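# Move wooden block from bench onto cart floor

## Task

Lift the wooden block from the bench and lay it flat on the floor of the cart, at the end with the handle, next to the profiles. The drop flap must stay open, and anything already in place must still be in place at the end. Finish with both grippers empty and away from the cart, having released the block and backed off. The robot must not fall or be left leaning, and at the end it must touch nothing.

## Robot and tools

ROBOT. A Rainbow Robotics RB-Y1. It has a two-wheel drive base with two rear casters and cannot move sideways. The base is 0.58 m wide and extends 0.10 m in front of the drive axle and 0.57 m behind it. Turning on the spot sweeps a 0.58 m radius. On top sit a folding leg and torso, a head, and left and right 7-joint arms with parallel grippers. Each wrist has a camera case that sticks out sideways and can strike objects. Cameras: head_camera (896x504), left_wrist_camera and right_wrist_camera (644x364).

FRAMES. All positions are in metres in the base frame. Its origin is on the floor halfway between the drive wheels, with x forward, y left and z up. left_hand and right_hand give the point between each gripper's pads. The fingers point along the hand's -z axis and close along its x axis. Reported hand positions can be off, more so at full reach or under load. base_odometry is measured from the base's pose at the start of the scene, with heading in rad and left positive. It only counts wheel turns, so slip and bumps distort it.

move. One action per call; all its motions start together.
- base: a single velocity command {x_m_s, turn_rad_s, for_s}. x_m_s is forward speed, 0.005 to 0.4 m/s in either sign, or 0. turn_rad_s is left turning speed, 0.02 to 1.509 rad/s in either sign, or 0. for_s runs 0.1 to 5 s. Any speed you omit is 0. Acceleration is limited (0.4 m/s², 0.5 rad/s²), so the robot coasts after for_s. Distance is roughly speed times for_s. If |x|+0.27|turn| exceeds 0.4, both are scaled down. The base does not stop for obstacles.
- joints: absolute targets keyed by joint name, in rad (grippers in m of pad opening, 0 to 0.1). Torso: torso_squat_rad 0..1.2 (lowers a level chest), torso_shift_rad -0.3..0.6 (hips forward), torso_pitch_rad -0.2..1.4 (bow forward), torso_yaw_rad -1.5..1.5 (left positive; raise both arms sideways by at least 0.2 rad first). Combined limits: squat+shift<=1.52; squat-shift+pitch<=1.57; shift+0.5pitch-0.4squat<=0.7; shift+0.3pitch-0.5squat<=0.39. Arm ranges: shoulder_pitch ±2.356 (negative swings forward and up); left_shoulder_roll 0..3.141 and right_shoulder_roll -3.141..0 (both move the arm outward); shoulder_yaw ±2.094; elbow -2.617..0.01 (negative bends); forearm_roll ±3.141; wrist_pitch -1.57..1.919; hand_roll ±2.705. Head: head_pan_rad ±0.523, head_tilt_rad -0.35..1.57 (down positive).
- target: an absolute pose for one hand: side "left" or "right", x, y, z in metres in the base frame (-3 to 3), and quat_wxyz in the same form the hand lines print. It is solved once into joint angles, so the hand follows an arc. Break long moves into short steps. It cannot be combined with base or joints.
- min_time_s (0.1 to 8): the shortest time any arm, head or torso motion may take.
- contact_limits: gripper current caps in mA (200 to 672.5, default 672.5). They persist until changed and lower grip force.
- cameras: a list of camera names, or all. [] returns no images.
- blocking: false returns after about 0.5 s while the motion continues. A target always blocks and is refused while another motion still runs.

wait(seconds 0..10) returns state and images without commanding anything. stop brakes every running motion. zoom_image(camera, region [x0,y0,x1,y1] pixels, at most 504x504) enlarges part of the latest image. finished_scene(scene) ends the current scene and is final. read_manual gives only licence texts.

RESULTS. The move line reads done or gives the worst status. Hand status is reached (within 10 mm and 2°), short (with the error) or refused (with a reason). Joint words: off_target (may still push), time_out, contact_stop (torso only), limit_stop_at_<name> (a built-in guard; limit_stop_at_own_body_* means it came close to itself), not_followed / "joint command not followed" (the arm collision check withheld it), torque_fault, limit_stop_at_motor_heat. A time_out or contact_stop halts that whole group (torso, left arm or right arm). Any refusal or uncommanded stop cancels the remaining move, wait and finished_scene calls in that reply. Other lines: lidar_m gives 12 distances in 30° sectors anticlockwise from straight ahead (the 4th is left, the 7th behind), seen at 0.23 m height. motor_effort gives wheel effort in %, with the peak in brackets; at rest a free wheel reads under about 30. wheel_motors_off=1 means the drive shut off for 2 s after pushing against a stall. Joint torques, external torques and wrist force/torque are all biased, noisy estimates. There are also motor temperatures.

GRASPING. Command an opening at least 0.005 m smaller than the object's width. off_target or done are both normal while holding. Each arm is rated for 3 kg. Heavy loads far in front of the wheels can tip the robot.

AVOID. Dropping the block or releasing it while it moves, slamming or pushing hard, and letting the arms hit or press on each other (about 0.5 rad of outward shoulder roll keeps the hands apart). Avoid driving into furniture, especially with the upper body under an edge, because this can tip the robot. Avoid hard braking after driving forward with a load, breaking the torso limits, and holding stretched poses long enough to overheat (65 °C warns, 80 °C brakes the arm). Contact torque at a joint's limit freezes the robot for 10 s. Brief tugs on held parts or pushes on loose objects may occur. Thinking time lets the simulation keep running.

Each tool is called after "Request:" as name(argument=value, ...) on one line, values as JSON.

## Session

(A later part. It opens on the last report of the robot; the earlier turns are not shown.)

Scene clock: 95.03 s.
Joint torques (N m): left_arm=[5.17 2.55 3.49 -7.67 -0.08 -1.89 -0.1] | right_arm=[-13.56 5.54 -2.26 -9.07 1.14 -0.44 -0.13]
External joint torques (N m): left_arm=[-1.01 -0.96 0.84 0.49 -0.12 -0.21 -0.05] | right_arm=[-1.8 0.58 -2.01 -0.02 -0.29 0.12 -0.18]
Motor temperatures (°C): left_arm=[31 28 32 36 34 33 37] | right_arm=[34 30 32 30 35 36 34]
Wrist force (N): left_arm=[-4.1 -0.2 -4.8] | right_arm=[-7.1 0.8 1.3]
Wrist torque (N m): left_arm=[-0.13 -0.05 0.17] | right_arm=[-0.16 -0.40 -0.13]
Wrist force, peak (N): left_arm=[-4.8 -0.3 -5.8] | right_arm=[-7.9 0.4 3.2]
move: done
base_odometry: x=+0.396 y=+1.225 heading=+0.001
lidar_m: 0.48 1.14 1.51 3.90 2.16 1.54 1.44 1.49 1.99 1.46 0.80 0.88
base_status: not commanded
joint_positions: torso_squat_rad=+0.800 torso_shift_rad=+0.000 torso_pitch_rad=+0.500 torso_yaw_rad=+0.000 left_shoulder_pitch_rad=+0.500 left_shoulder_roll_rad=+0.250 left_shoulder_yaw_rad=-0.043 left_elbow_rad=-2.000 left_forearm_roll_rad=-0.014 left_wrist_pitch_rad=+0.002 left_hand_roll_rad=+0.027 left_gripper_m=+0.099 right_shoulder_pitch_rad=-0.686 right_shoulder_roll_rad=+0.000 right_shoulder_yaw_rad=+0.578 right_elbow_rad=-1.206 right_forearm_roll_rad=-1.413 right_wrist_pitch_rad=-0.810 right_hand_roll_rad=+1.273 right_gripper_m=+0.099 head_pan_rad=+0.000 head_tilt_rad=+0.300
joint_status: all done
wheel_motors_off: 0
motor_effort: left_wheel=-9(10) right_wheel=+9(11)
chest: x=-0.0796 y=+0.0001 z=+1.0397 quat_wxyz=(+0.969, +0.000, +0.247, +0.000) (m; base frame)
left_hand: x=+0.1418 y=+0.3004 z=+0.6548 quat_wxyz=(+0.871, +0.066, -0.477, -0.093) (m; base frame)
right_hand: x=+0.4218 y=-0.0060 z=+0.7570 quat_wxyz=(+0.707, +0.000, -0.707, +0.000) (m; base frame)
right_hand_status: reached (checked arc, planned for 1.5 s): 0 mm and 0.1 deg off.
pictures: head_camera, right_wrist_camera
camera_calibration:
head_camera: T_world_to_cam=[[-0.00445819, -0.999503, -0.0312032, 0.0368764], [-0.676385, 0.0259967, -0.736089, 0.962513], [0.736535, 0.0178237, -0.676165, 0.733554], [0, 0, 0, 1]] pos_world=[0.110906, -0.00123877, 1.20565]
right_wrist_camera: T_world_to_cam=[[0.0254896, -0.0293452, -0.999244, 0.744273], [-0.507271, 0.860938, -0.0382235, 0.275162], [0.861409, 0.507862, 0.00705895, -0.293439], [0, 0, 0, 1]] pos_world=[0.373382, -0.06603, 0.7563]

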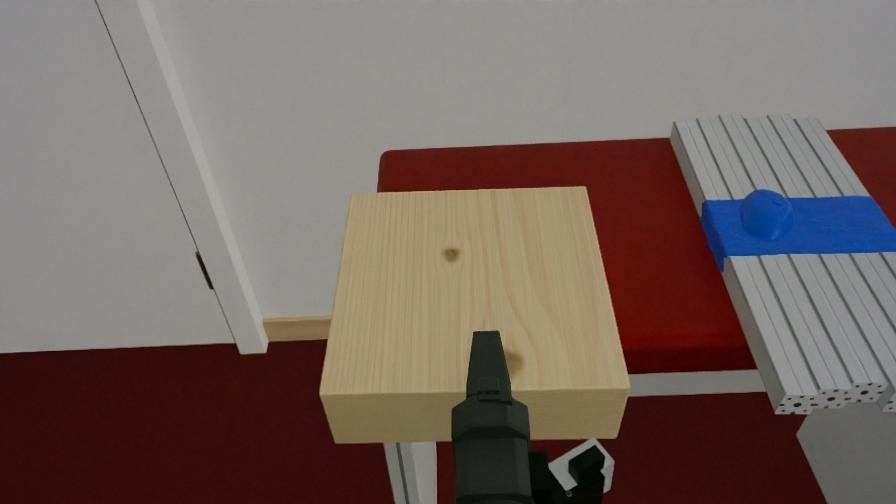

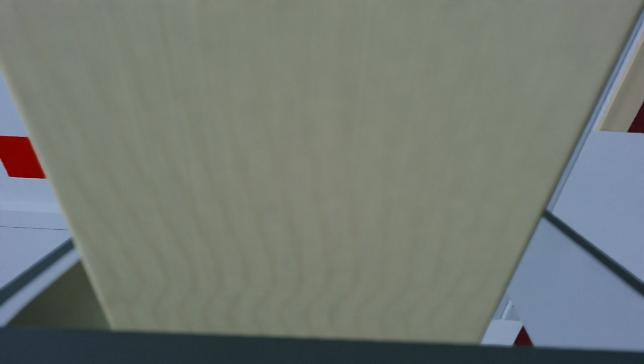

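Request:
move(target={"side":"right","x":0.434,"y":-0.006,"z":0.757,"quat_wxyz":[0.7071,0,-0.7071,0]}, cameras=[])

Request:
move(joints={"right_gripper_m":0.05}, cameras=["right_wrist_camera","head_camera"])

Scene clock: 97.33 s.
Joint torques (N m): left_arm=[5.53 2.75 3.47 -7.84 0.12 -1.86 -0.06] | right_arm=[-13.19 5.35 -1.97 -9.42 1.26 -0.63 -0.21]
External joint torques (N m): left_arm=[-0.65 -0.75 0.81 0.33 0.08 -0.18 -0.02] | right_arm=[-0.74 0.69 -1.58 -0.41 -0.16 -0.04 -0.26]
Motor temperatures (°C): left_arm=[31 28 32 36 34 33 37] | right_arm=[34 30 32 30 35 36 34]
Wrist force (N): left_arm=[-4.6 0.4 -5.6] | right_arm=[-6.9 0.6 1.1]
Wrist torque (N m): left_arm=[-0.26 -0.10 0.18] | right_arm=[-0.12 -0.37 -0.12]
Wrist force, peak (N): left_arm=[-4.6 -0.6 -5.9] | right_arm=[-7.6 1.0 1.8]
move: done
base_odometry: x=+0.396 y=+1.225 heading=+0.001
lidar_m: 0.49 1.14 1.51 3.92 2.14 1.55 1.44 1.49 2.01 1.45 0.80 0.89
base_status: not commanded
joint_positions: torso_squat_rad=+0.800 torso_shift_rad=+0.000 torso_pitch_rad=+0.500 torso_yaw_rad=+0.000 left_shoulder_pitch_rad=+0.500 left_shoulder_roll_rad=+0.250 left_shoulder_yaw_rad=-0.043 left_elbow_rad=-2.000 left_forearm_roll_rad=-0.014 left_wrist_pitch_rad=+0.002 left_hand_roll_rad=+0.027 left_gripper_m=+0.099 right_shoulder_pitch_rad=-0.728 right_shoulder_roll_rad=+0.000 right_shoulder_yaw_rad=+0.565 right_elbow_rad=-1.163 right_forearm_roll_rad=-1.423 right_wrist_pitch_rad=-0.804 right_hand_roll_rad=+1.257 right_gripper_m=+0.099 head_pan_rad=+0.000 head_tilt_rad=+0.300
joint_status: all done
wheel_motors_off: 0
motor_effort: left_wheel=-9(10) right_wheel=+9(10)
chest: x=-0.0796 y=+0.0001 z=+1.0397 quat_wxyz=(+0.969, +0.000, +0.247, +0.000) (m; base frame)
left_hand: x=+0.1418 y=+0.3004 z=+0.6548 quat_wxyz=(+0.871, +0.066, -0.477, -0.093) (m; base frame)
right_hand: x=+0.4333 y=-0.0063 z=+0.7575 quat_wxyz=(+0.707, +0.000, -0.707, +0.000) (m; base frame)
right_hand_status: reached (checked arc, planned for 0.2 s): 1 mm and 0.1 deg off.
pictures: none
No camera images: "cameras" was empty.

Scene clock: 98.40 s.
Joint torques (N m): left_arm=[5.55 2.56 3.24 -7.74 -0.02 -1.83 -0.02] | right_arm=[-8.35 4.72 -1.69 -1.19 -2.34 2.04 0.13]
External joint torques (N m): left_arm=[-0.61 -0.94 0.58 0.43 -0.06 -0.15 0.02] | right_arm=[4.14 0.06 -1.28 7.83 -3.76 2.63 0.08]
Motor temperatures (°C): left_arm=[31 28 32 36 34 33 37] | right_arm=[34 30 32 30 35 36 34]
Wrist force (N): left_arm=[-4.3 -0.2 -4.5] | right_arm=[13.3 -3.0 18.7]
Wrist torque (N m): left_arm=[-0.16 -0.06 0.16] | right_arm=[-0.13 -1.83 -0.42]
Wrist force, peak (N): left_arm=[-4.4 -0.2 -5.8] | right_arm=[16.9 -2.7 20.2]
move: off_target
base_odometry: x=+0.396 y=+1.225 heading=+0.001
lidar_m: 0.49 1.15 1.49 3.89 2.15 1.55 1.44 1.48 1.99 1.46 0.81 0.89
base_status: not commanded
joint_positions: torso_squat_rad=+0.800 torso_shift_rad=+0.000 torso_pitch_rad=+0.499 torso_yaw_rad=+0.000 left_shoulder_pitch_rad=+0.500 left_shoulder_roll_rad=+0.250 left_shoulder_yaw_rad=-0.043 left_elbow_rad=-2.000 left_forearm_roll_rad=-0.014 left_wrist_pitch_rad=+0.002 left_hand_roll_rad=+0.027 left_gripper_m=+0.099 right_shoulder_pitch_rad=-0.729 right_shoulder_roll_rad=+0.000 right_shoulder_yaw_rad=+0.565 right_elbow_rad=-1.165 right_forearm_roll_rad=-1.422 right_wrist_pitch_rad=-0.805 right_hand_roll_rad=+1.257 right_gripper_m=+0.076 head_pan_rad=+0.000 head_tilt_rad=+0.300
joint_status: right_gripper_m off_target (ended at +0.076, target +0.050)
wheel_motors_off: 0
motor_effort: left_wheel=-8(10) right_wheel=+12(14)
chest: x=-0.0801 y=+0.0001 z=+1.0398 quat_wxyz=(+0.969, +0.000, +0.247, +0.000) (m; base frame)
left_hand: x=+0.1417 y=+0.3004 z=+0.6551 quat_wxyz=(+0.871, +0.066, -0.478, -0.093) (m; base frame)
right_hand: x=+0.4335 y=-0.0058 z=+0.7597 quat_wxyz=(+0.706, +0.001, -0.708, +0.000) (m; base frame)
pictures: head_camera, right_wrist_camera
camera_calibration:
head_camera: T_world_to_cam=[[-0.00443829, -0.999503, -0.0312022, 0.0368779], [-0.675713, 0.0259988, -0.736706, 0.962965], [0.737152, 0.017814, -0.675493, 0.733305], [0, 0, 0, 1]] pos_world=[0.110295, -0.0012395, 1.20592]
right_wrist_camera: T_world_to_cam=[[0.0295312, -0.0275704, -0.999184, 0.744893], [-0.506936, 0.861113, -0.0387433, 0.281281], [0.861478, 0.507666, 0.0114533, -0.306977], [0, 0, 0, 1]] pos_world=[0.385048, -0.0658356, 0.758698]

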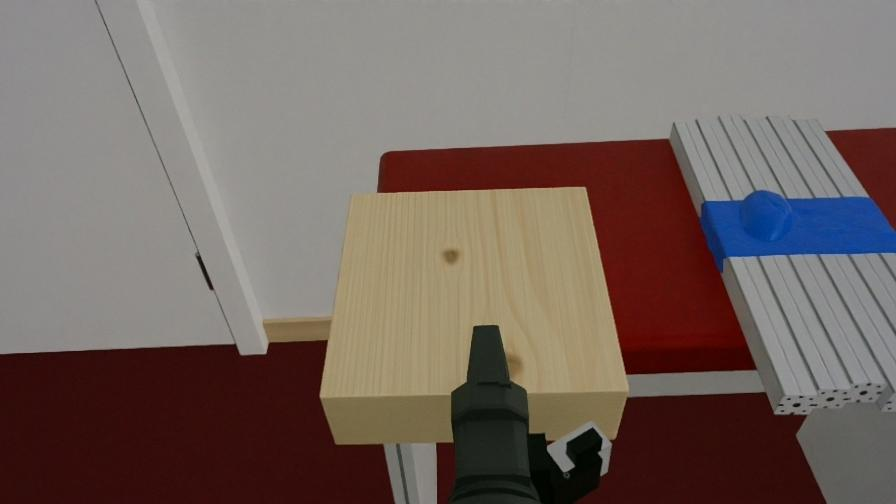

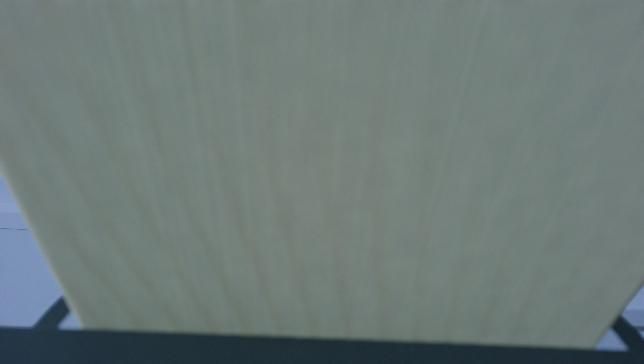

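Request:
move(target={"side":"right","x":0.433,"y":-0.006,"z":0.80,"quat_wxyz":[0.7071,0,-0.7071,0]}, min_time_s=1.5, cameras=["head_camera"])

Scene clock: 101.20 s.
Joint torques (N m): left_arm=[5.61 2.35 3.29 -7.82 -0.13 -1.88 -0.05] | right_arm=[-23.21 6 -1.64 -22.25 5.82 -0.81 -0.18]
External joint torques (N m): left_arm=[-0.59 -1.15 0.63 0.34 -0.17 -0.2 0] | right_arm=[-11.21 1.03 -1.48 -12.72 4.43 -0.66 -0.23]
Motor temperatures (°C): left_arm=[31 28 32 36 34 33 37] | right_arm=[34 30 32 31 36 36 34]
Wrist force (N): left_arm=[-4.1 0.0 -5.6] | right_arm=[-28.8 1.4 0.8]
Wrist torque (N m): left_arm=[-0.19 -0.05 0.14] | right_arm=[-0.08 1.60 0.22]
Wrist force, peak (N): left_arm=[-4.9 0.4 -5.5] | right_arm=[-30.5 1.5 0.6]
move: done
base_odometry: x=+0.396 y=+1.225 heading=+0.001
lidar_m: 0.47 1.14 1.52 3.90 2.15 1.54 1.44 1.48 1.99 1.45 0.80 0.88
base_status: not commanded
joint_positions: torso_squat_rad=+0.800 torso_shift_rad=+0.000 torso_pitch_rad=+0.501 torso_yaw_rad=+0.000 left_shoulder_pitch_rad=+0.500 left_shoulder_roll_rad=+0.250 left_shoulder_yaw_rad=-0.043 left_elbow_rad=-2.000 left_forearm_roll_rad=-0.014 left_wrist_pitch_rad=+0.002 left_hand_roll_rad=+0.027 left_gripper_m=+0.099 right_shoulder_pitch_rad=-0.672 right_shoulder_roll_rad=+0.000 right_shoulder_yaw_rad=+0.539 right_elbow_rad=-1.377 right_forearm_roll_rad=-1.547 right_wrist_pitch_rad=-0.755 right_hand_roll_rad=+1.491 right_gripper_m=+0.074 head_pan_rad=+0.000 head_tilt_rad=+0.300
joint_status: all done
wheel_motors_off: 0
motor_effort: left_wheel=-7(9) right_wheel=+11(14)
chest: x=-0.0793 y=+0.0001 z=+1.0396 quat_wxyz=(+0.969, +0.000, +0.248, +0.000) (m; base frame)
left_hand: x=+0.1418 y=+0.3004 z=+0.6545 quat_wxyz=(+0.872, +0.066, -0.477, -0.093) (m; base frame)
right_hand: x=+0.4325 y=-0.0062 z=+0.7964 quat_wxyz=(+0.707, +0.000, -0.707, +0.000) (m; base frame)
right_hand_status: reached (checked arc, planned for 1.5 s): 4 mm and 0.1 deg off.
pictures: head_camera
camera_calibration:
head_camera: T_world_to_cam=[[-0.00449452, -0.999503, -0.0311933, 0.0368618], [-0.67699, 0.0259994, -0.735533, 0.962046], [0.735978, 0.0178117, -0.676771, 0.733819], [0, 0, 0, 1]] pos_world=[0.111387, -0.0012397, 1.20539]

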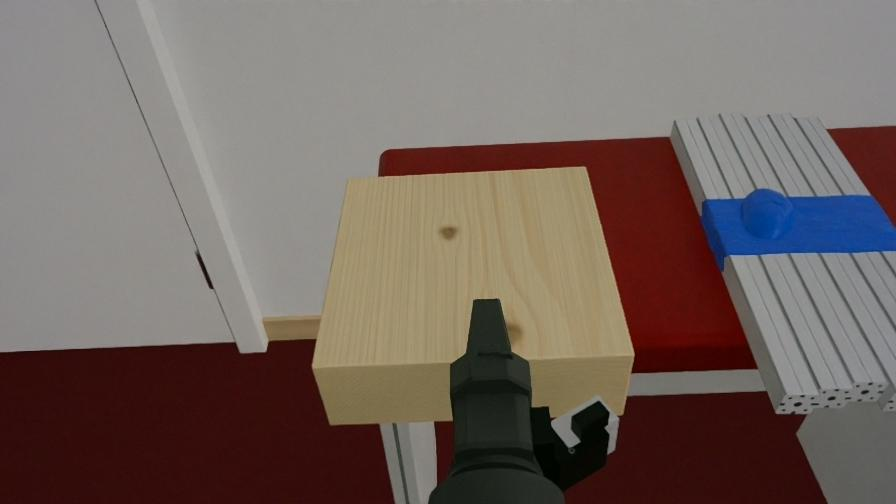

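Request:
move(base={"x_m_s":-0.2,"for_s":2.5}, joints={"torso_squat_rad":0.5,"torso_pitch_rad":0.45}, min_time_s=3, cameras=["head_camera"])

Request:
move(base={"turn_rad_s":-0.4,"for_s":3.93}, cameras=["head_camera"])

Request:
move(base={"x_m_s":0.28,"for_s":4.75}, cameras=["head_camera"])

Request:
move(base={"turn_rad_s":0.4,"for_s":3.93}, cameras=["head_camera"])

Scene clock: 108.07 s.
Joint torques (N m): left_arm=[4.34 2.67 3.36 -8.02 -0.02 -1.84 -0.04] | right_arm=[-26.01 6.48 -1.57 -21.97 5.87 -0.9 -0.12]
External joint torques (N m): left_arm=[-0.96 -0.88 0.65 0.45 -0.06 -0.11 0] | right_arm=[-13.23 1.78 -1.09 -12.4 4.47 -0.77 -0.17]
Motor temperatures (°C): left_arm=[31 28 32 36 34 33 37] | right_arm=[34 30 32 31 36 36 34]
Wrist force (N): left_arm=[-4.8 0.0 -4.6] | right_arm=[-28.3 1.7 2.3]
Wrist torque (N m): left_arm=[-0.23 -0.14 0.14] | right_arm=[-0.01 1.61 0.20]
Wrist force, peak (N): left_arm=[-5.3 0.6 -5.7] | right_arm=[-30.4 1.1 -1.3]
move: done
base_odometry: x=-0.104 y=+1.224 heading=+0.000
lidar_m: 0.98 1.63 2.18 4.25 1.42 1.02 0.93 0.97 1.30 3.32 1.40 1.19
base_status: done (sent for 2.5 of 2.5 s)
joint_positions: torso_squat_rad=+0.500 torso_shift_rad=+0.000 torso_pitch_rad=+0.451 torso_yaw_rad=+0.000 left_shoulder_pitch_rad=+0.500 left_shoulder_roll_rad=+0.250 left_shoulder_yaw_rad=-0.043 left_elbow_rad=-2.000 left_forearm_roll_rad=-0.014 left_wrist_pitch_rad=+0.002 left_hand_roll_rad=+0.027 left_gripper_m=+0.099 right_shoulder_pitch_rad=-0.672 right_shoulder_roll_rad=+0.000 right_shoulder_yaw_rad=+0.539 right_elbow_rad=-1.377 right_forearm_roll_rad=-1.547 right_wrist_pitch_rad=-0.755 right_hand_roll_rad=+1.491 right_gripper_m=+0.074 head_pan_rad=+0.000 head_tilt_rad=+0.300
joint_status: all done
wheel_motors_off: 0
motor_effort: left_wheel=-13(27) right_wheel=+12(45)
chest: x=-0.0929 y=+0.0001 z=+1.1733 quat_wxyz=(+0.975, +0.000, +0.224, +0.000) (m; base frame)
left_hand: x=+0.1471 y=+0.3004 z=+0.7997 quat_wxyz=(+0.859, +0.068, -0.498, -0.091) (m; base frame)
right_hand: x=+0.4303 y=-0.0064 z=+0.9557 quat_wxyz=(+0.689, +0.000, -0.725, +0.000) (m; base frame)
pictures: head_camera
camera_calibration:
head_camera: T_world_to_cam=[[-0.00293235, -0.999503, -0.0313805, 0.0413486], [-0.639546, 0.0259983, -0.768313, 1.09309], [0.768747, 0.0178163, -0.639305, 0.793383], [0, 0, 0, 1]] pos_world=[0.0892938, -0.00122568, 1.34835]

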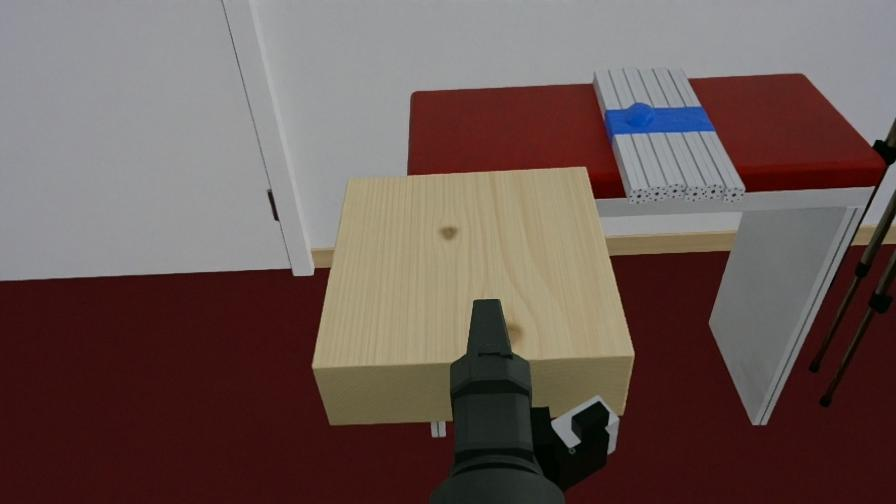

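Scene clock: 113.13 s.
Joint torques (N m): left_arm=[4.48 2.56 3.38 -8.06 0.03 -2 -0.14] | right_arm=[-25.55 6.55 -1.39 -22.14 5.97 -0.92 -0.01]
External joint torques (N m): left_arm=[-0.82 -0.99 0.67 0.42 -0.01 -0.27 -0.1] | right_arm=[-12.76 1.85 -0.91 -12.57 4.57 -0.77 -0.06]
Motor temperatures (°C): left_arm=[31 28 32 36 34 33 37] | right_arm=[34 30 32 32 36 36 34]
Wrist force (N): left_arm=[-4.5 -0.1 -4.7] | right_arm=[-28.7 1.6 2.4]
Wrist torque (N m): left_arm=[-0.20 -0.09 0.13] | right_arm=[-0.01 1.49 0.19]
Wrist force, peak (N): left_arm=[-5.3 -1.0 -5.1] | right_arm=[-29.6 2.1 1.8]
move: done
base_odometry: x=-0.104 y=+1.224 heading=-1.573
lidar_m: 3.21 1.39 1.19 1.02 1.65 2.20 4.34 1.42 1.00 0.92 0.96 1.28
base_status: done (sent for 3.93 of 3.93 s)
joint_positions: torso_squat_rad=+0.500 torso_shift_rad=+0.000 torso_pitch_rad=+0.451 torso_yaw_rad=+0.000 left_shoulder_pitch_rad=+0.500 left_shoulder_roll_rad=+0.250 left_shoulder_yaw_rad=-0.043 left_elbow_rad=-2.000 left_forearm_roll_rad=-0.014 left_wrist_pitch_rad=+0.002 left_hand_roll_rad=+0.027 left_gripper_m=+0.099 right_shoulder_pitch_rad=-0.672 right_shoulder_roll_rad=+0.000 right_shoulder_yaw_rad=+0.539 right_elbow_rad=-1.377 right_forearm_roll_rad=-1.547 right_wrist_pitch_rad=-0.755 right_hand_roll_rad=+1.491 right_gripper_m=+0.074 head_pan_rad=+0.000 head_tilt_rad=+0.300
joint_status: not commanded
wheel_motors_off: 0
motor_effort: left_wheel=+15(49) right_wheel=+1(46)
chest: x=-0.0929 y=+0.0001 z=+1.1733 quat_wxyz=(+0.975, +0.000, +0.224, +0.000) (m; base frame)
left_hand: x=+0.1471 y=+0.3004 z=+0.7997 quat_wxyz=(+0.859, +0.068, -0.498, -0.091) (m; base frame)
right_hand: x=+0.4303 y=-0.0064 z=+0.9557 quat_wxyz=(+0.689, +0.000, -0.725, +0.000) (m; base frame)
pictures: head_camera
camera_calibration:
head_camera: T_world_to_cam=[[-0.00292541, -0.999503, -0.0313821, 0.0413498], [-0.639553, 0.0259949, -0.768308, 1.09309], [0.768742, 0.0178229, -0.639311, 0.793385], [0, 0, 0, 1]] pos_world=[0.0893014, -0.00122599, 1.34835]

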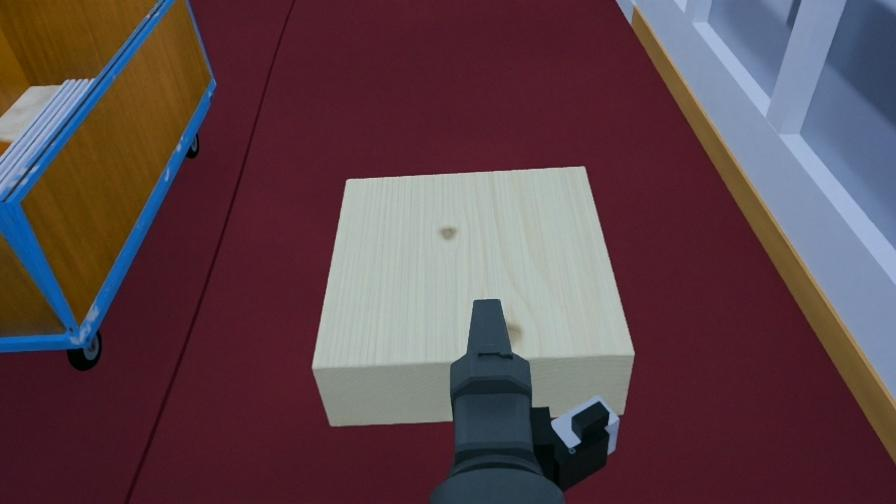

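Scene clock: 118.93 s.
Joint torques (N m): left_arm=[5 2.79 3.54 -7.93 0 -2.04 0.08] | right_arm=[-25.64 6.95 -1.54 -22.04 5.93 -0.93 -0.11]
External joint torques (N m): left_arm=[-0.31 -0.76 0.83 0.55 -0.04 -0.32 0.12] | right_arm=[-12.86 2.25 -1.06 -12.46 4.53 -0.78 -0.16]
Motor temperatures (°C): left_arm=[31 28 32 36 34 33 37] | right_arm=[35 30 32 33 36 36 34]
Wrist force (N): left_arm=[-4.4 0.1 -5.0] | right_arm=[-28.1 1.7 1.8]
Wrist torque (N m): left_arm=[-0.24 -0.10 0.17] | right_arm=[-0.04 1.54 0.20]
Wrist force, peak (N): left_arm=[-5.4 -0.2 -5.1] | right_arm=[-30.6 2.0 1.5]
move: done
base_odometry: x=-0.107 y=-0.110 heading=-1.573
lidar_m: 3.01 1.32 0.93 0.90 1.22 1.76 4.22 1.31 0.94 0.86 0.89 1.22
base_status: done (sent for 4.77 of 4.77 s)
joint_positions: torso_squat_rad=+0.500 torso_shift_rad=+0.000 torso_pitch_rad=+0.451 torso_yaw_rad=+0.000 left_shoulder_pitch_rad=+0.500 left_shoulder_roll_rad=+0.250 left_shoulder_yaw_rad=-0.043 left_elbow_rad=-2.000 left_forearm_roll_rad=-0.014 left_wrist_pitch_rad=+0.002 left_hand_roll_rad=+0.027 left_gripper_m=+0.099 right_shoulder_pitch_rad=-0.672 right_shoulder_roll_rad=+0.000 right_shoulder_yaw_rad=+0.539 right_elbow_rad=-1.377 right_forearm_roll_rad=-1.547 right_wrist_pitch_rad=-0.755 right_hand_roll_rad=+1.491 right_gripper_m=+0.074 head_pan_rad=+0.000 head_tilt_rad=+0.300
joint_status: not commanded
wheel_motors_off: 0
motor_effort: left_wheel=+0(48) right_wheel=+1(36)
chest: x=-0.0928 y=+0.0001 z=+1.1733 quat_wxyz=(+0.975, +0.000, +0.224, +0.000) (m; base frame)
left_hand: x=+0.1472 y=+0.3004 z=+0.7997 quat_wxyz=(+0.859, +0.068, -0.498, -0.091) (m; base frame)
right_hand: x=+0.4304 y=-0.0064 z=+0.9556 quat_wxyz=(+0.689, +0.000, -0.725, +0.000) (m; base frame)
pictures: head_camera
camera_calibration:
head_camera: T_world_to_cam=[[-0.00292847, -0.999503, -0.0313763, 0.0413469], [-0.639641, 0.0259904, -0.768234, 1.09303], [0.768668, 0.0178198, -0.6394, 0.79343], [0, 0, 0, 1]] pos_world=[0.0893833, -0.00122073, 1.34832]

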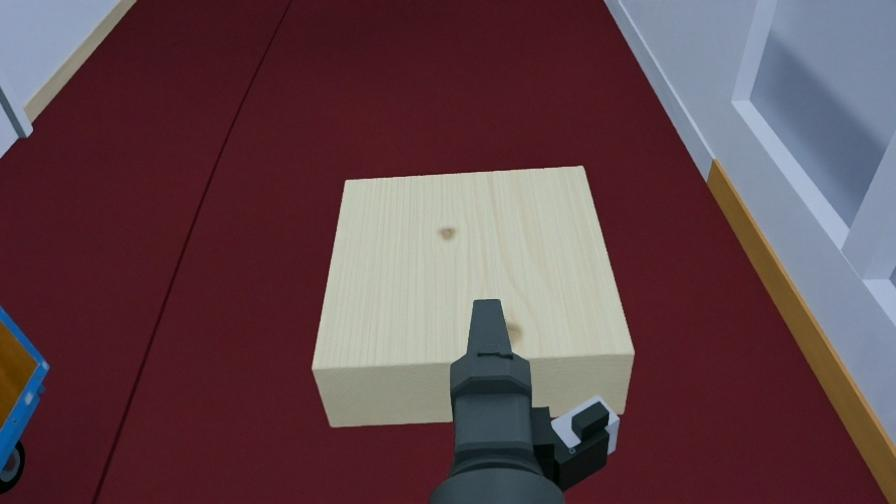

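Scene clock: 124.00 s.
Joint torques (N m): left_arm=[4.85 2.55 3.54 -8.19 -0.05 -1.95 -0.07] | right_arm=[-25.86 6.83 -1.61 -22.07 5.94 -1 -0.05]
External joint torques (N m): left_arm=[-0.45 -0.99 0.83 0.29 -0.1 -0.22 -0.02] | right_arm=[-13.07 2.12 -1.14 -12.5 4.54 -0.85 -0.1]
Motor temperatures (°C): left_arm=[31 28 32 36 34 33 37] | right_arm=[35 30 32 33 37 36 34]
Wrist force (N): left_arm=[-4.8 -0.2 -4.6] | right_arm=[-28.0 1.4 2.2]
Wrist torque (N m): left_arm=[-0.16 -0.15 0.17] | right_arm=[-0.10 1.54 0.18]
Wrist force, peak (N): left_arm=[-5.2 0.4 -5.3] | right_arm=[-29.6 1.3 2.1]
move: done
base_odometry: x=-0.108 y=-0.110 heading=+0.000
lidar_m: 0.87 1.20 1.71 3.99 1.35 0.95 0.87 0.90 1.22 3.11 1.30 0.90
base_status: done (sent for 3.93 of 3.93 s)
joint_positions: torso_squat_rad=+0.500 torso_shift_rad=+0.000 torso_pitch_rad=+0.451 torso_yaw_rad=+0.000 left_shoulder_pitch_rad=+0.500 left_shoulder_roll_rad=+0.250 left_shoulder_yaw_rad=-0.043 left_elbow_rad=-2.000 left_forearm_roll_rad=-0.014 left_wrist_pitch_rad=+0.002 left_hand_roll_rad=+0.027 left_gripper_m=+0.099 right_shoulder_pitch_rad=-0.672 right_shoulder_roll_rad=+0.000 right_shoulder_yaw_rad=+0.539 right_elbow_rad=-1.377 right_forearm_roll_rad=-1.547 right_wrist_pitch_rad=-0.755 right_hand_roll_rad=+1.491 right_gripper_m=+0.074 head_pan_rad=+0.000 head_tilt_rad=+0.300
joint_status: not commanded
wheel_motors_off: 0
motor_effort: left_wheel=+1(43) right_wheel=+18(38)
chest: x=-0.0928 y=+0.0001 z=+1.1733 quat_wxyz=(+0.975, +0.000, +0.224, +0.000) (m; base frame)
left_hand: x=+0.1472 y=+0.3004 z=+0.7997 quat_wxyz=(+0.859, +0.068, -0.498, -0.091) (m; base frame)
right_hand: x=+0.4304 y=-0.0064 z=+0.9556 quat_wxyz=(+0.689, +0.000, -0.725, +0.000) (m; base frame)
pictures: head_camera
camera_calibration:
head_camera: T_world_to_cam=[[-0.00293401, -0.999503, -0.0313768, 0.0413464], [-0.63964, 0.0259944, -0.768235, 1.09303], [0.768669, 0.0178158, -0.639398, 0.79343], [0, 0, 0, 1]] pos_world=[0.0893816, -0.00122244, 1.34832]

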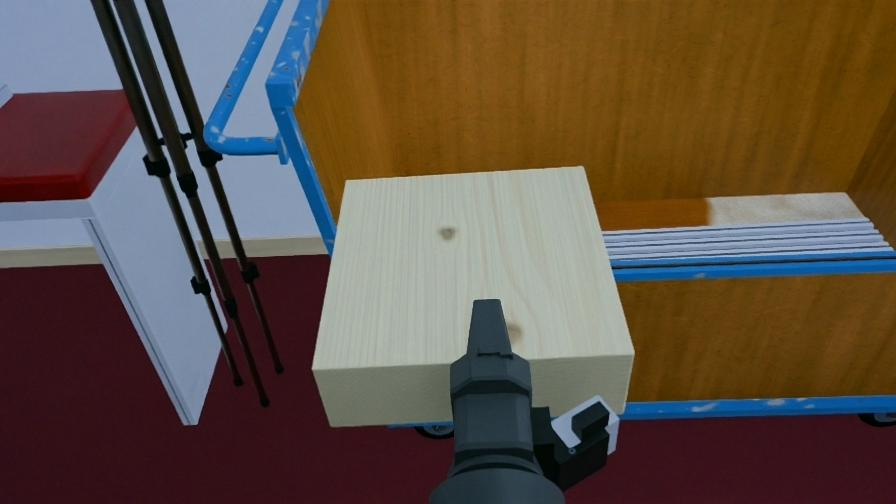

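Request:
move(base={"x_m_s":0.2,"for_s":2.5}, joints={"head_pan_rad":-0.3,"head_tilt_rad":0.45}, cameras=["head_camera","right_wrist_camera","left_wrist_camera"])

Scene clock: 129.27 s.
Joint torques (N m): left_arm=[5.31 2.63 3.41 -8.1 0 -1.91 -0.14] | right_arm=[-25.89 6.97 -1.81 -21.88 5.91 -0.95 -0.07]
External joint torques (N m): left_arm=[0.01 -0.92 0.7 0.38 -0.04 -0.18 -0.09] | right_arm=[-13.11 2.27 -1.33 -12.31 4.51 -0.8 -0.12]
Motor temperatures (°C): left_arm=[31 28 32 36 34 33 37] | right_arm=[35 30 32 33 37 36 34]
Wrist force (N): left_arm=[-4.6 0.7 -4.6] | right_arm=[-28.7 1.3 1.9]
Wrist torque (N m): left_arm=[-0.28 -0.08 0.13] | right_arm=[0.00 1.65 0.21]
Wrist force, peak (N): left_arm=[-5.0 0.5 -5.4] | right_arm=[-30.4 1.4 1.2]
move: done
base_odometry: x=+0.393 y=-0.110 heading=+0.000
lidar_m: 0.37 0.39 0.85 4.11 2.05 1.48 1.37 1.43 1.91 4.85 0.55 0.39
base_status: done (sent for 2.5 of 2.5 s)
joint_positions: torso_squat_rad=+0.500 torso_shift_rad=+0.000 torso_pitch_rad=+0.451 torso_yaw_rad=+0.000 left_shoulder_pitch_rad=+0.500 left_shoulder_roll_rad=+0.250 left_shoulder_yaw_rad=-0.043 left_elbow_rad=-2.000 left_forearm_roll_rad=-0.014 left_wrist_pitch_rad=+0.002 left_hand_roll_rad=+0.027 left_gripper_m=+0.099 right_shoulder_pitch_rad=-0.672 right_shoulder_roll_rad=+0.000 right_shoulder_yaw_rad=+0.539 right_elbow_rad=-1.377 right_forearm_roll_rad=-1.547 right_wrist_pitch_rad=-0.755 right_hand_roll_rad=+1.491 right_gripper_m=+0.074 head_pan_rad=-0.300 head_tilt_rad=+0.450
joint_status: all done
wheel_motors_off: 0
motor_effort: left_wheel=+5(38) right_wheel=-2(47)
chest: x=-0.0928 y=+0.0001 z=+1.1733 quat_wxyz=(+0.975, +0.000, +0.224, +0.000) (m; base frame)
left_hand: x=+0.1472 y=+0.3004 z=+0.7997 quat_wxyz=(+0.859, +0.068, -0.498, -0.091) (m; base frame)
right_hand: x=+0.4304 y=-0.0064 z=+0.9556 quat_wxyz=(+0.689, +0.000, -0.725, +0.000) (m; base frame)
pictures: head_camera, left_wrist_camera, right_wrist_camera
camera_calibration:
head_camera: T_world_to_cam=[[-0.273634, -0.956798, 0.0982935, -0.129065], [-0.724919, 0.137988, -0.674871, 0.968766], [0.632152, -0.255922, -0.73136, 0.918975], [0, 0, 0, 1]] pos_world=[0.0860286, -0.0219813, 1.33858]
left_wrist_camera: T_world_to_cam=[[0.496527, -0.198131, 0.845107, -0.689928], [-0.464682, -0.883015, 0.0659973, 0.309938], [0.733165, -0.425475, -0.530508, 0.516659], [0, 0, 0, 1]] pos_world=[0.107794, 0.356809, 0.8367]
right_wrist_camera: T_world_to_cam=[[0.0764093, -0.0294283, -0.996642, 0.918086], [-0.504659, 0.860935, -0.0641118, 0.311058], [0.85993, 0.507864, 0.0509321, -0.343307], [0, 0, 0, 1]] pos_world=[0.382048, -0.0664295, 0.952431]

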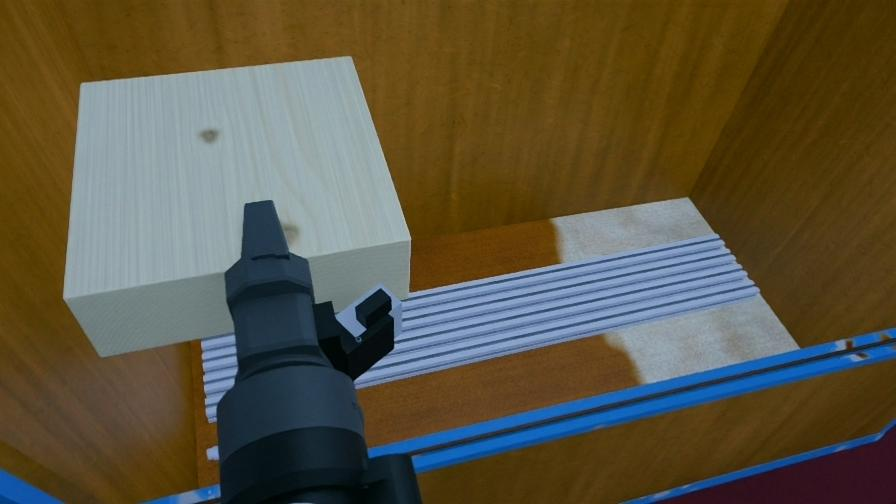

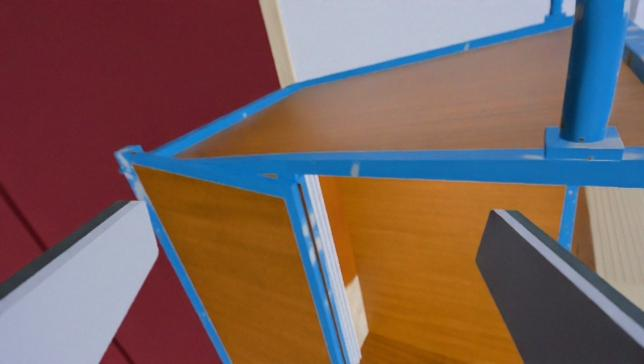

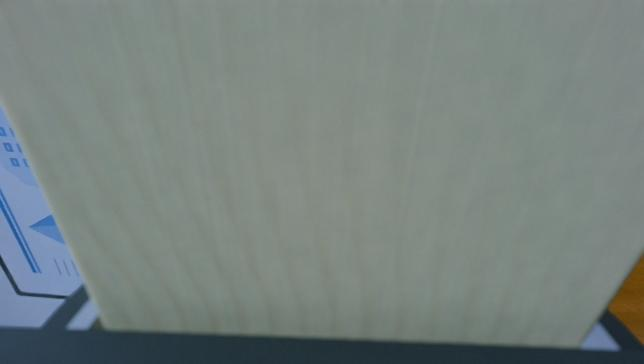

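Request:
zoom_image(camera="head_camera", region=[120, 300, 420, 504])

Request:
zoom_image(camera="left_wrist_camera", region=[240, 130, 500, 364])

Scaled by 1.680 from the camera's 896x504 image, which has a finer 1280x720 frame.

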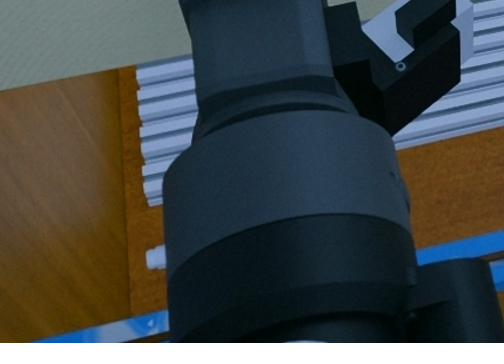

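Scaled by 1.938 from the camera's 644x364 image, which has a finer 1265x715 frame.

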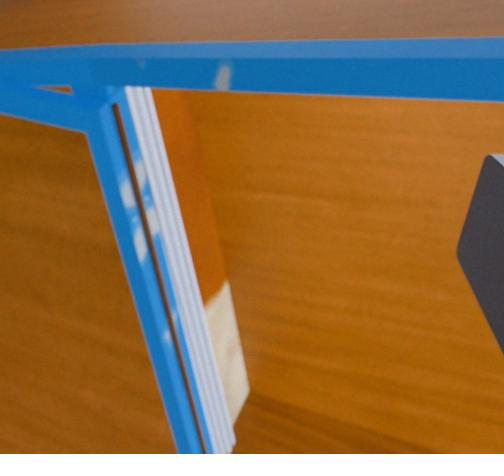

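Request:
move(target={"side":"right","x":0.43,"y":-0.30,"z":0.955,"quat_wxyz":[0.7071,0,-0.7071,0]}, min_time_s=3, cameras=[])

Request:
move(joints={"head_pan_rad":0.15,"head_tilt_rad":0.55}, cameras=["head_camera"])

Scene clock: 140.50 s.
Joint torques (N m): left_arm=[4.87 2.6 3.23 -8 -0.01 -1.88 -0.06] | right_arm=[-18.71 -13.29 -13.83 -21.04 2.11 -2.21 -0.49]
External joint torques (N m): left_arm=[-0.44 -0.95 0.51 0.48 -0.05 -0.15 -0.02] | right_arm=[-10.36 -4.45 -7.85 -12.46 1.39 -1.73 -0.54]
Motor temperatures (°C): left_arm=[31 28 32 36 34 33 37] | right_arm=[35 30 32 34 37 36 34]
Wrist force (N): left_arm=[-4.7 0.7 -5.0] | right_arm=[-28.8 2.0 -0.2]
Wrist torque (N m): left_arm=[-0.32 -0.12 0.15] | right_arm=[-0.14 1.55 0.21]
Wrist force, peak (N): left_arm=[-4.9 0.2 -5.6] | right_arm=[-29.6 1.8 1.6]
move: done
base_odometry: x=+0.393 y=-0.110 heading=+0.000
lidar_m: 0.36 0.39 0.84 4.10 2.07 1.48 1.36 1.41 1.92 4.86 0.56 0.39
base_status: not commanded
joint_positions: torso_squat_rad=+0.500 torso_shift_rad=+0.000 torso_pitch_rad=+0.451 torso_yaw_rad=+0.000 left_shoulder_pitch_rad=+0.500 left_shoulder_roll_rad=+0.250 left_shoulder_yaw_rad=-0.043 left_elbow_rad=-2.000 left_forearm_roll_rad=-0.014 left_wrist_pitch_rad=+0.002 left_hand_roll_rad=+0.027 left_gripper_m=+0.099 right_shoulder_pitch_rad=-0.321 right_shoulder_roll_rad=-0.582 right_shoulder_yaw_rad=+0.139 right_elbow_rad=-1.716 right_forearm_roll_rad=-1.853 right_wrist_pitch_rad=-0.315 right_hand_roll_rad=+1.320 right_gripper_m=+0.074 head_pan_rad=-0.300 head_tilt_rad=+0.450
joint_status: all done
wheel_motors_off: 0
motor_effort: left_wheel=+6(6) right_wheel=-6(7)
chest: x=-0.0928 y=+0.0000 z=+1.1733 quat_wxyz=(+0.975, +0.000, +0.224, +0.000) (m; base frame)
left_hand: x=+0.1472 y=+0.3004 z=+0.7997 quat_wxyz=(+0.859, +0.068, -0.498, -0.091) (m; base frame)
right_hand: x=+0.4288 y=-0.3000 z=+0.9512 quat_wxyz=(+0.713, -0.001, -0.701, -0.001) (m; base frame)
right_hand_status: reached (checked arc, planned for 3.0 s): 4 mm and 1.0 deg off.
pictures: none
No camera images: "cameras" was empty.

Scene clock: 141.47 s.
Joint torques (N m): left_arm=[5.11 2.63 3.31 -7.81 0 -2.01 -0.11] | right_arm=[-18.75 -13.85 -13.74 -21.12 2.11 -2.31 -0.56]
External joint torques (N m): left_arm=[-0.19 -0.92 0.6 0.67 -0.04 -0.29 -0.07] | right_arm=[-10.39 -5.01 -7.75 -12.54 1.39 -1.83 -0.61]
Motor temperatures (°C): left_arm=[31 28 32 36 34 33 37] | right_arm=[35 30 32 34 37 36 34]
Wrist force (N): left_arm=[-4.7 0.3 -4.4] | right_arm=[-28.5 1.4 0.0]
Wrist torque (N m): left_arm=[-0.23 -0.12 0.11] | right_arm=[-0.09 1.60 0.21]
Wrist force, peak (N): left_arm=[-5.0 -0.1 -5.1] | right_arm=[-29.2 2.2 0.1]
move: done
base_odometry: x=+0.393 y=-0.110 heading=+0.000
lidar_m: 0.37 0.39 0.84 4.12 2.07 1.49 1.37 1.42 1.91 4.85 0.56 0.39
base_status: not commanded
joint_positions: torso_squat_rad=+0.500 torso_shift_rad=+0.000 torso_pitch_rad=+0.451 torso_yaw_rad=+0.000 left_shoulder_pitch_rad=+0.500 left_shoulder_roll_rad=+0.250 left_shoulder_yaw_rad=-0.043 left_elbow_rad=-2.000 left_forearm_roll_rad=-0.014 left_wrist_pitch_rad=+0.002 left_hand_roll_rad=+0.027 left_gripper_m=+0.099 right_shoulder_pitch_rad=-0.321 right_shoulder_roll_rad=-0.582 right_shoulder_yaw_rad=+0.139 right_elbow_rad=-1.716 right_forearm_roll_rad=-1.853 right_wrist_pitch_rad=-0.315 right_hand_roll_rad=+1.320 right_gripper_m=+0.074 head_pan_rad=+0.150 head_tilt_rad=+0.550
joint_status: all done
wheel_motors_off: 0
motor_effort: left_wheel=+5(6) right_wheel=-4(6)
chest: x=-0.0928 y=+0.0000 z=+1.1733 quat_wxyz=(+0.975, +0.000, +0.224, +0.000) (m; base frame)
left_hand: x=+0.1472 y=+0.3004 z=+0.7997 quat_wxyz=(+0.859, +0.068, -0.498, -0.091) (m; base frame)
right_hand: x=+0.4288 y=-0.3000 z=+0.9512 quat_wxyz=(+0.713, -0.001, -0.701, -0.001) (m; base frame)
pictures: head_camera
camera_calibration:
head_camera: T_world_to_cam=[[0.123708, -0.987764, -0.0949633, 0.124872], [-0.808513, -0.0448468, -0.586768, 0.851568], [0.575329, 0.149367, -0.804168, 1.0176], [0, 0, 0, 1]] pos_world=[0.0875992, 0.00953771, 1.32985]

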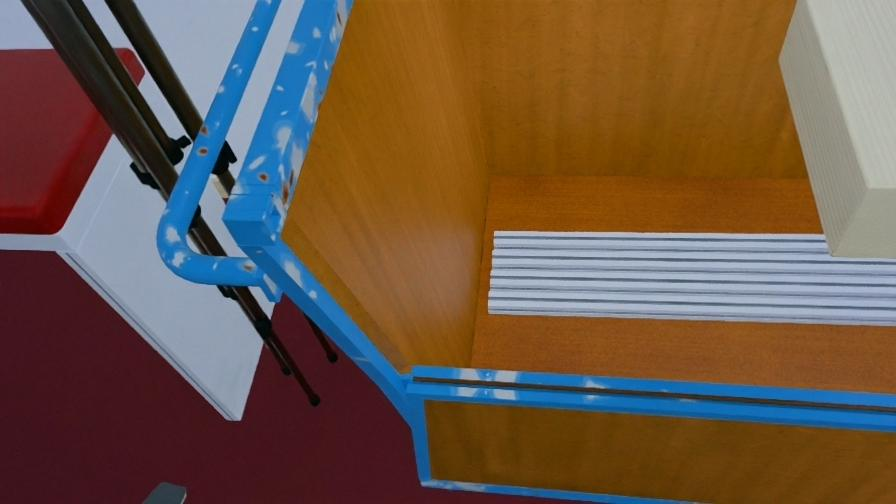

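Request:
move(base={"x_m_s":-0.25,"for_s":2.4}, joints={"head_pan_rad":0.0,"head_tilt_rad":0.3}, cameras=[])

Request:
move(target={"side":"right","x":0.38,"y":-0.30,"z":1.13,"quat_wxyz":[0.7071,0,-0.7071,0]}, min_time_s=2, cameras=[])

Request:
move(joints={"torso_squat_rad":1.1,"torso_shift_rad":0.4,"torso_pitch_rad":0.87,"torso_yaw_rad":0.8,"head_tilt_rad":0.0}, min_time_s=4, cameras=["head_camera"])

Scene clock: 183.27 s.
Joint torques (N m): left_arm=[4.49 2.51 3.61 -8.14 -0.08 -1.9 0.04] | right_arm=[-20.17 -13.2 -13.28 -20.42 2.17 -2.61 -0.51]
External joint torques (N m): left_arm=[-0.81 -1.05 0.9 0.34 -0.12 -0.17 0.08] | right_arm=[-11.82 -4.36 -7.29 -11.83 1.46 -2.1 -0.56]
Motor temperatures (°C): left_arm=[30 28 32 36 34 33 37] | right_arm=[35 30 32 35 36 36 34]
Wrist force (N): left_arm=[-4.1 -0.2 -4.9] | right_arm=[-29.0 2.1 -0.1]
Wrist torque (N m): left_arm=[-0.21 -0.09 0.15] | right_arm=[-0.06 1.61 0.21]
Wrist force, peak (N): left_arm=[-5.6 0.1 -5.3] | right_arm=[-30.1 1.9 -1.8]
move: done
base_odometry: x=-0.208 y=-0.110 heading=+0.001
lidar_m: 0.97 1.29 1.78 3.55 1.20 0.85 0.78 0.79 1.08 2.79 1.43 1.03
base_status: done (sent for 2.4 of 2.4 s)
joint_positions: torso_squat_rad=+0.500 torso_shift_rad=+0.000 torso_pitch_rad=+0.451 torso_yaw_rad=+0.000 left_shoulder_pitch_rad=+0.500 left_shoulder_roll_rad=+0.250 left_shoulder_yaw_rad=-0.043 left_elbow_rad=-2.000 left_forearm_roll_rad=-0.014 left_wrist_pitch_rad=+0.002 left_hand_roll_rad=+0.027 left_gripper_m=+0.099 right_shoulder_pitch_rad=-0.320 right_shoulder_roll_rad=-0.582 right_shoulder_yaw_rad=+0.139 right_elbow_rad=-1.716 right_forearm_roll_rad=-1.853 right_wrist_pitch_rad=-0.315 right_hand_roll_rad=+1.320 right_gripper_m=+0.074 head_pan_rad=+0.000 head_tilt_rad=+0.300
joint_status: all done
wheel_motors_off: 0
motor_effort: left_wheel=+14(38) right_wheel=-13(29)
chest: x=-0.0929 y=+0.0000 z=+1.1733 quat_wxyz=(+0.975, +0.000, +0.224, +0.000) (m; base frame)
left_hand: x=+0.1471 y=+0.3004 z=+0.7998 quat_wxyz=(+0.859, +0.068, -0.498, -0.091) (m; base frame)
right_hand: x=+0.4286 y=-0.3001 z=+0.9513 quat_wxyz=(+0.713, -0.001, -0.701, -0.001) (m; base frame)
pictures: none
No camera images: "cameras" was empty.

Scene clock: 185.60 s.
Joint torques (N m): left_arm=[4.53 2.8 3.61 -8.18 -0.09 -1.94 -0.06] | right_arm=[-16.02 -14.93 -19.55 -12.74 6.12 1.29 -0.25]
External joint torques (N m): left_arm=[-0.77 -0.76 0.89 0.3 -0.13 -0.21 -0.02] | right_arm=[-9.55 -3.65 -10.88 -7.45 4.71 1.03 -0.3]
Motor temperatures (°C): left_arm=[30 28 32 36 34 33 37] | right_arm=[35 30 32 35 36 36 34]
Wrist force (N): left_arm=[-4.9 0.5 -4.2] | right_arm=[-28.3 1.9 0.9]
Wrist torque (N m): left_arm=[-0.26 -0.15 0.11] | right_arm=[-0.08 1.63 0.22]
Wrist force, peak (N): left_arm=[-4.9 0.3 -5.7] | right_arm=[-30.5 2.7 0.1]
move: done
base_odometry: x=-0.208 y=-0.110 heading=+0.001
lidar_m: 0.98 1.28 1.78 3.54 1.18 0.85 0.77 0.81 1.07 2.79 1.44 1.01
base_status: not commanded
joint_positions: torso_squat_rad=+0.500 torso_shift_rad=+0.000 torso_pitch_rad=+0.451 torso_yaw_rad=+0.000 left_shoulder_pitch_rad=+0.500 left_shoulder_roll_rad=+0.250 left_shoulder_yaw_rad=-0.043 left_elbow_rad=-2.000 left_forearm_roll_rad=-0.014 left_wrist_pitch_rad=+0.002 left_hand_roll_rad=+0.027 left_gripper_m=+0.099 right_shoulder_pitch_rad=-0.176 right_shoulder_roll_rad=-1.121 right_shoulder_yaw_rad=+0.031 right_elbow_rad=-2.401 right_forearm_roll_rad=-2.709 right_wrist_pitch_rad=-0.807 right_hand_roll_rad=+1.735 right_gripper_m=+0.074 head_pan_rad=+0.000 head_tilt_rad=+0.300
joint_status: all done
wheel_motors_off: 0
motor_effort: left_wheel=+13(14) right_wheel=-13(15)
chest: x=-0.0929 y=-0.0001 z=+1.1733 quat_wxyz=(+0.975, +0.000, +0.224, +0.000) (m; base frame)
left_hand: x=+0.1471 y=+0.3004 z=+0.7998 quat_wxyz=(+0.859, +0.068, -0.498, -0.091) (m; base frame)
right_hand: x=+0.3797 y=-0.3005 z=+1.1271 quat_wxyz=(+0.709, +0.000, -0.705, -0.001) (m; base frame)
right_hand_status: reached (checked arc, planned for 2.0 s): 3 mm and 0.4 deg off.
pictures: none
No camera images: "cameras" was empty.

Scene clock: 189.90 s.
Joint torques (N m): left_arm=[7.49 9.21 9.36 -3.83 0.04 -1.28 -0.07] | right_arm=[-14.79 -8.98 -10.65 -21.66 4.57 5.89 -0.16]
External joint torques (N m): left_arm=[-1.03 -1.41 1.04 0.43 -0.04 -0.33 -0.05] | right_arm=[-9.61 -3.48 -6.5 -12.58 3.64 4.64 -0.21]
Motor temperatures (°C): left_arm=[30 28 32 36 34 33 37] | right_arm=[35 30 32 35 36 37 34]
Wrist force (N): left_arm=[-2.1 -3.3 -5.8] | right_arm=[-24.1 -13.2 -4.9]
Wrist torque (N m): left_arm=[-0.01 0.02 0.16] | right_arm=[-1.05 1.26 0.16]
Wrist force, peak (N): left_arm=[-4.2 -0.2 -6.3] | right_arm=[-25.7 -14.4 -5.5]
move: done
base_odometry: x=-0.208 y=-0.110 heading=+0.001
lidar_m: 0.96 1.29 1.81 3.55 1.19 0.85 0.78 0.80 1.09 2.80 1.44 1.02
base_status: not commanded
joint_positions: torso_squat_rad=+1.100 torso_shift_rad=+0.400 torso_pitch_rad=+0.870 torso_yaw_rad=+0.800 left_shoulder_pitch_rad=+0.500 left_shoulder_roll_rad=+0.250 left_shoulder_yaw_rad=-0.043 left_elbow_rad=-2.000 left_forearm_roll_rad=-0.014 left_wrist_pitch_rad=+0.002 left_hand_roll_rad=+0.027 left_gripper_m=+0.099 right_shoulder_pitch_rad=-0.176 right_shoulder_roll_rad=-1.121 right_shoulder_yaw_rad=+0.030 right_elbow_rad=-2.400 right_forearm_roll_rad=-2.708 right_wrist_pitch_rad=-0.808 right_hand_roll_rad=+1.735 right_gripper_m=+0.074 head_pan_rad=+0.000 head_tilt_rad=+0.000
joint_status: all done
wheel_motors_off: 0
motor_effort: left_wheel=+4(15) right_wheel=-5(14)
chest: x=+0.1324 y=+0.0001 z=+0.7725 quat_wxyz=(+0.835, +0.164, +0.388, +0.353) (m; base frame)
left_hand: x=-0.0135 y=+0.4811 z=+0.5860 quat_wxyz=(+0.882, +0.402, -0.242, +0.050) (m; base frame)
right_hand: x=+0.5978 y=+0.1097 z=+0.4760 quat_wxyz=(+0.775, +0.385, -0.499, +0.049) (m; base frame)
pictures: head_camera
camera_calibration:
head_camera: T_world_to_cam=[[0.451784, -0.682652, -0.574349, 0.387517], [-0.749468, 0.0588032, -0.659424, 0.858617], [0.483931, 0.728374, -0.485059, 0.222305], [0, 0, 0, 1]] pos_world=[0.360851, 0.0521285, 0.896594]

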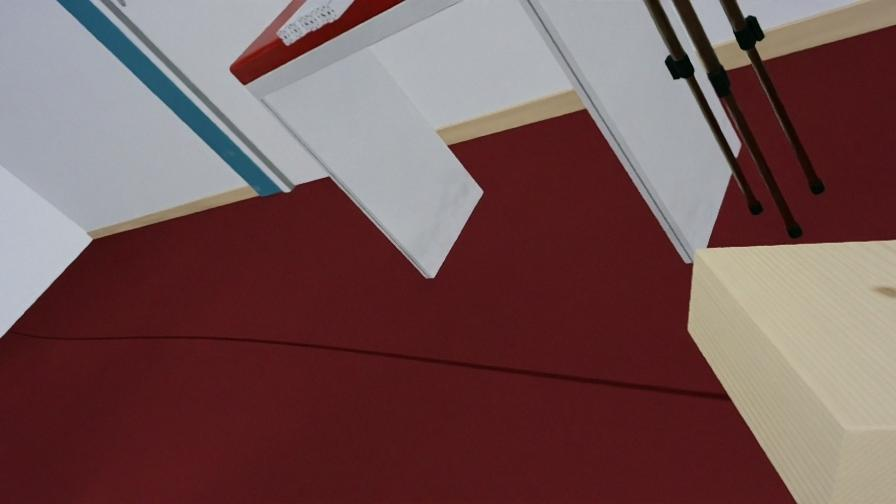

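Request:
move(target={"side":"right","x":0.54,"y":-0.14,"z":0.64,"quat_wxyz":[0.5,0.5,-0.5,0.5]}, min_time_s=4, cameras=["head_camera"])

Scene clock: 196.37 s.
Joint torques (N m): left_arm=[7.74 8.83 9.89 -4.01 0.08 -1.18 -0.04] | right_arm=[1.78 1.41 -14.49 -3.36 -9.06 -0.34 -0.57]
External joint torques (N m): left_arm=[-0.78 -1.8 1.57 0.25 0 -0.23 -0.02] | right_arm=[-3.55 0.67 -5.33 -1.26 -7.28 -0.29 -0.62]
Motor temperatures (°C): left_arm=[30 28 32 36 34 33 37] | right_arm=[35 30 32 35 36 37 34]
Wrist force (N): left_arm=[-2.1 -3.0 -4.4] | right_arm=[-28.9 0.5 0.6]
Wrist torque (N m): left_arm=[-0.05 0.07 0.07] | right_arm=[-0.09 1.54 0.22]
Wrist force, peak (N): left_arm=[-2.1 -3.9 -5.8] | right_arm=[-27.9 -7.2 5.2]
move: done
base_odometry: x=-0.208 y=-0.110 heading=+0.001
lidar_m: 0.98 1.30 1.83 3.53 1.19 0.84 0.78 0.80 1.08 2.78 1.43 1.02
base_status: not commanded
joint_positions: torso_squat_rad=+1.100 torso_shift_rad=+0.400 torso_pitch_rad=+0.870 torso_yaw_rad=+0.800 left_shoulder_pitch_rad=+0.500 left_shoulder_roll_rad=+0.250 left_shoulder_yaw_rad=-0.043 left_elbow_rad=-2.000 left_forearm_roll_rad=-0.014 left_wrist_pitch_rad=+0.002 left_hand_roll_rad=+0.027 left_gripper_m=+0.099 right_shoulder_pitch_rad=+0.920 right_shoulder_roll_rad=-0.981 right_shoulder_yaw_rad=-1.697 right_elbow_rad=-2.043 right_forearm_roll_rad=-2.895 right_wrist_pitch_rad=+1.234 right_hand_roll_rad=+1.540 right_gripper_m=+0.074 head_pan_rad=+0.000 head_tilt_rad=+0.000
joint_status: all done
wheel_motors_off: 0
motor_effort: left_wheel=+4(5) right_wheel=-4(7)
chest: x=+0.1323 y=+0.0001 z=+0.7725 quat_wxyz=(+0.835, +0.164, +0.388, +0.353) (m; base frame)
left_hand: x=-0.0135 y=+0.4811 z=+0.5860 quat_wxyz=(+0.882, +0.402, -0.242, +0.050) (m; base frame)
right_hand: x=+0.5399 y=-0.1401 z=+0.6395 quat_wxyz=(+0.504, +0.497, -0.503, +0.496) (m; base frame)
right_hand_status: reached (checked arc, planned for 4.0 s): 1 mm and 0.8 deg off.
pictures: head_camera
camera_calibration:
head_camera: T_world_to_cam=[[0.451841, -0.682586, -0.574383, 0.387546], [-0.749436, 0.0588285, -0.659458, 0.858625], [0.483927, 0.728434, -0.484974, 0.222256], [0, 0, 0, 1]] pos_world=[0.36082, 0.0521226, 0.896615]

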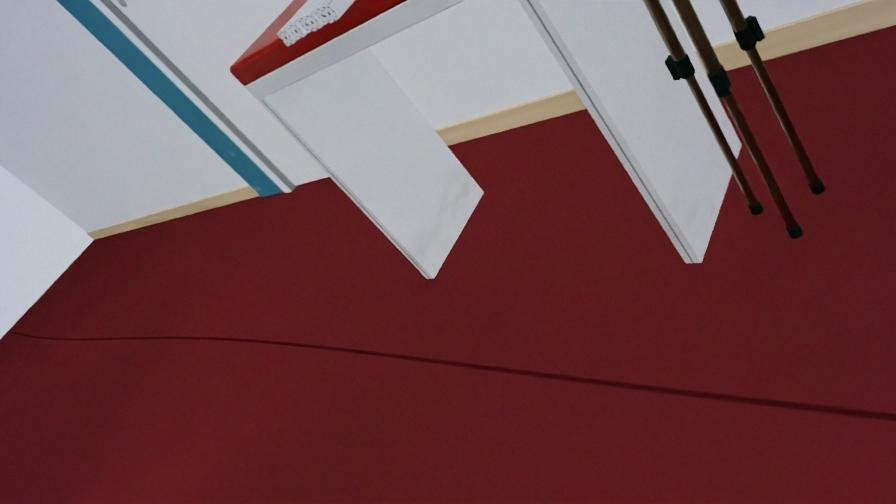

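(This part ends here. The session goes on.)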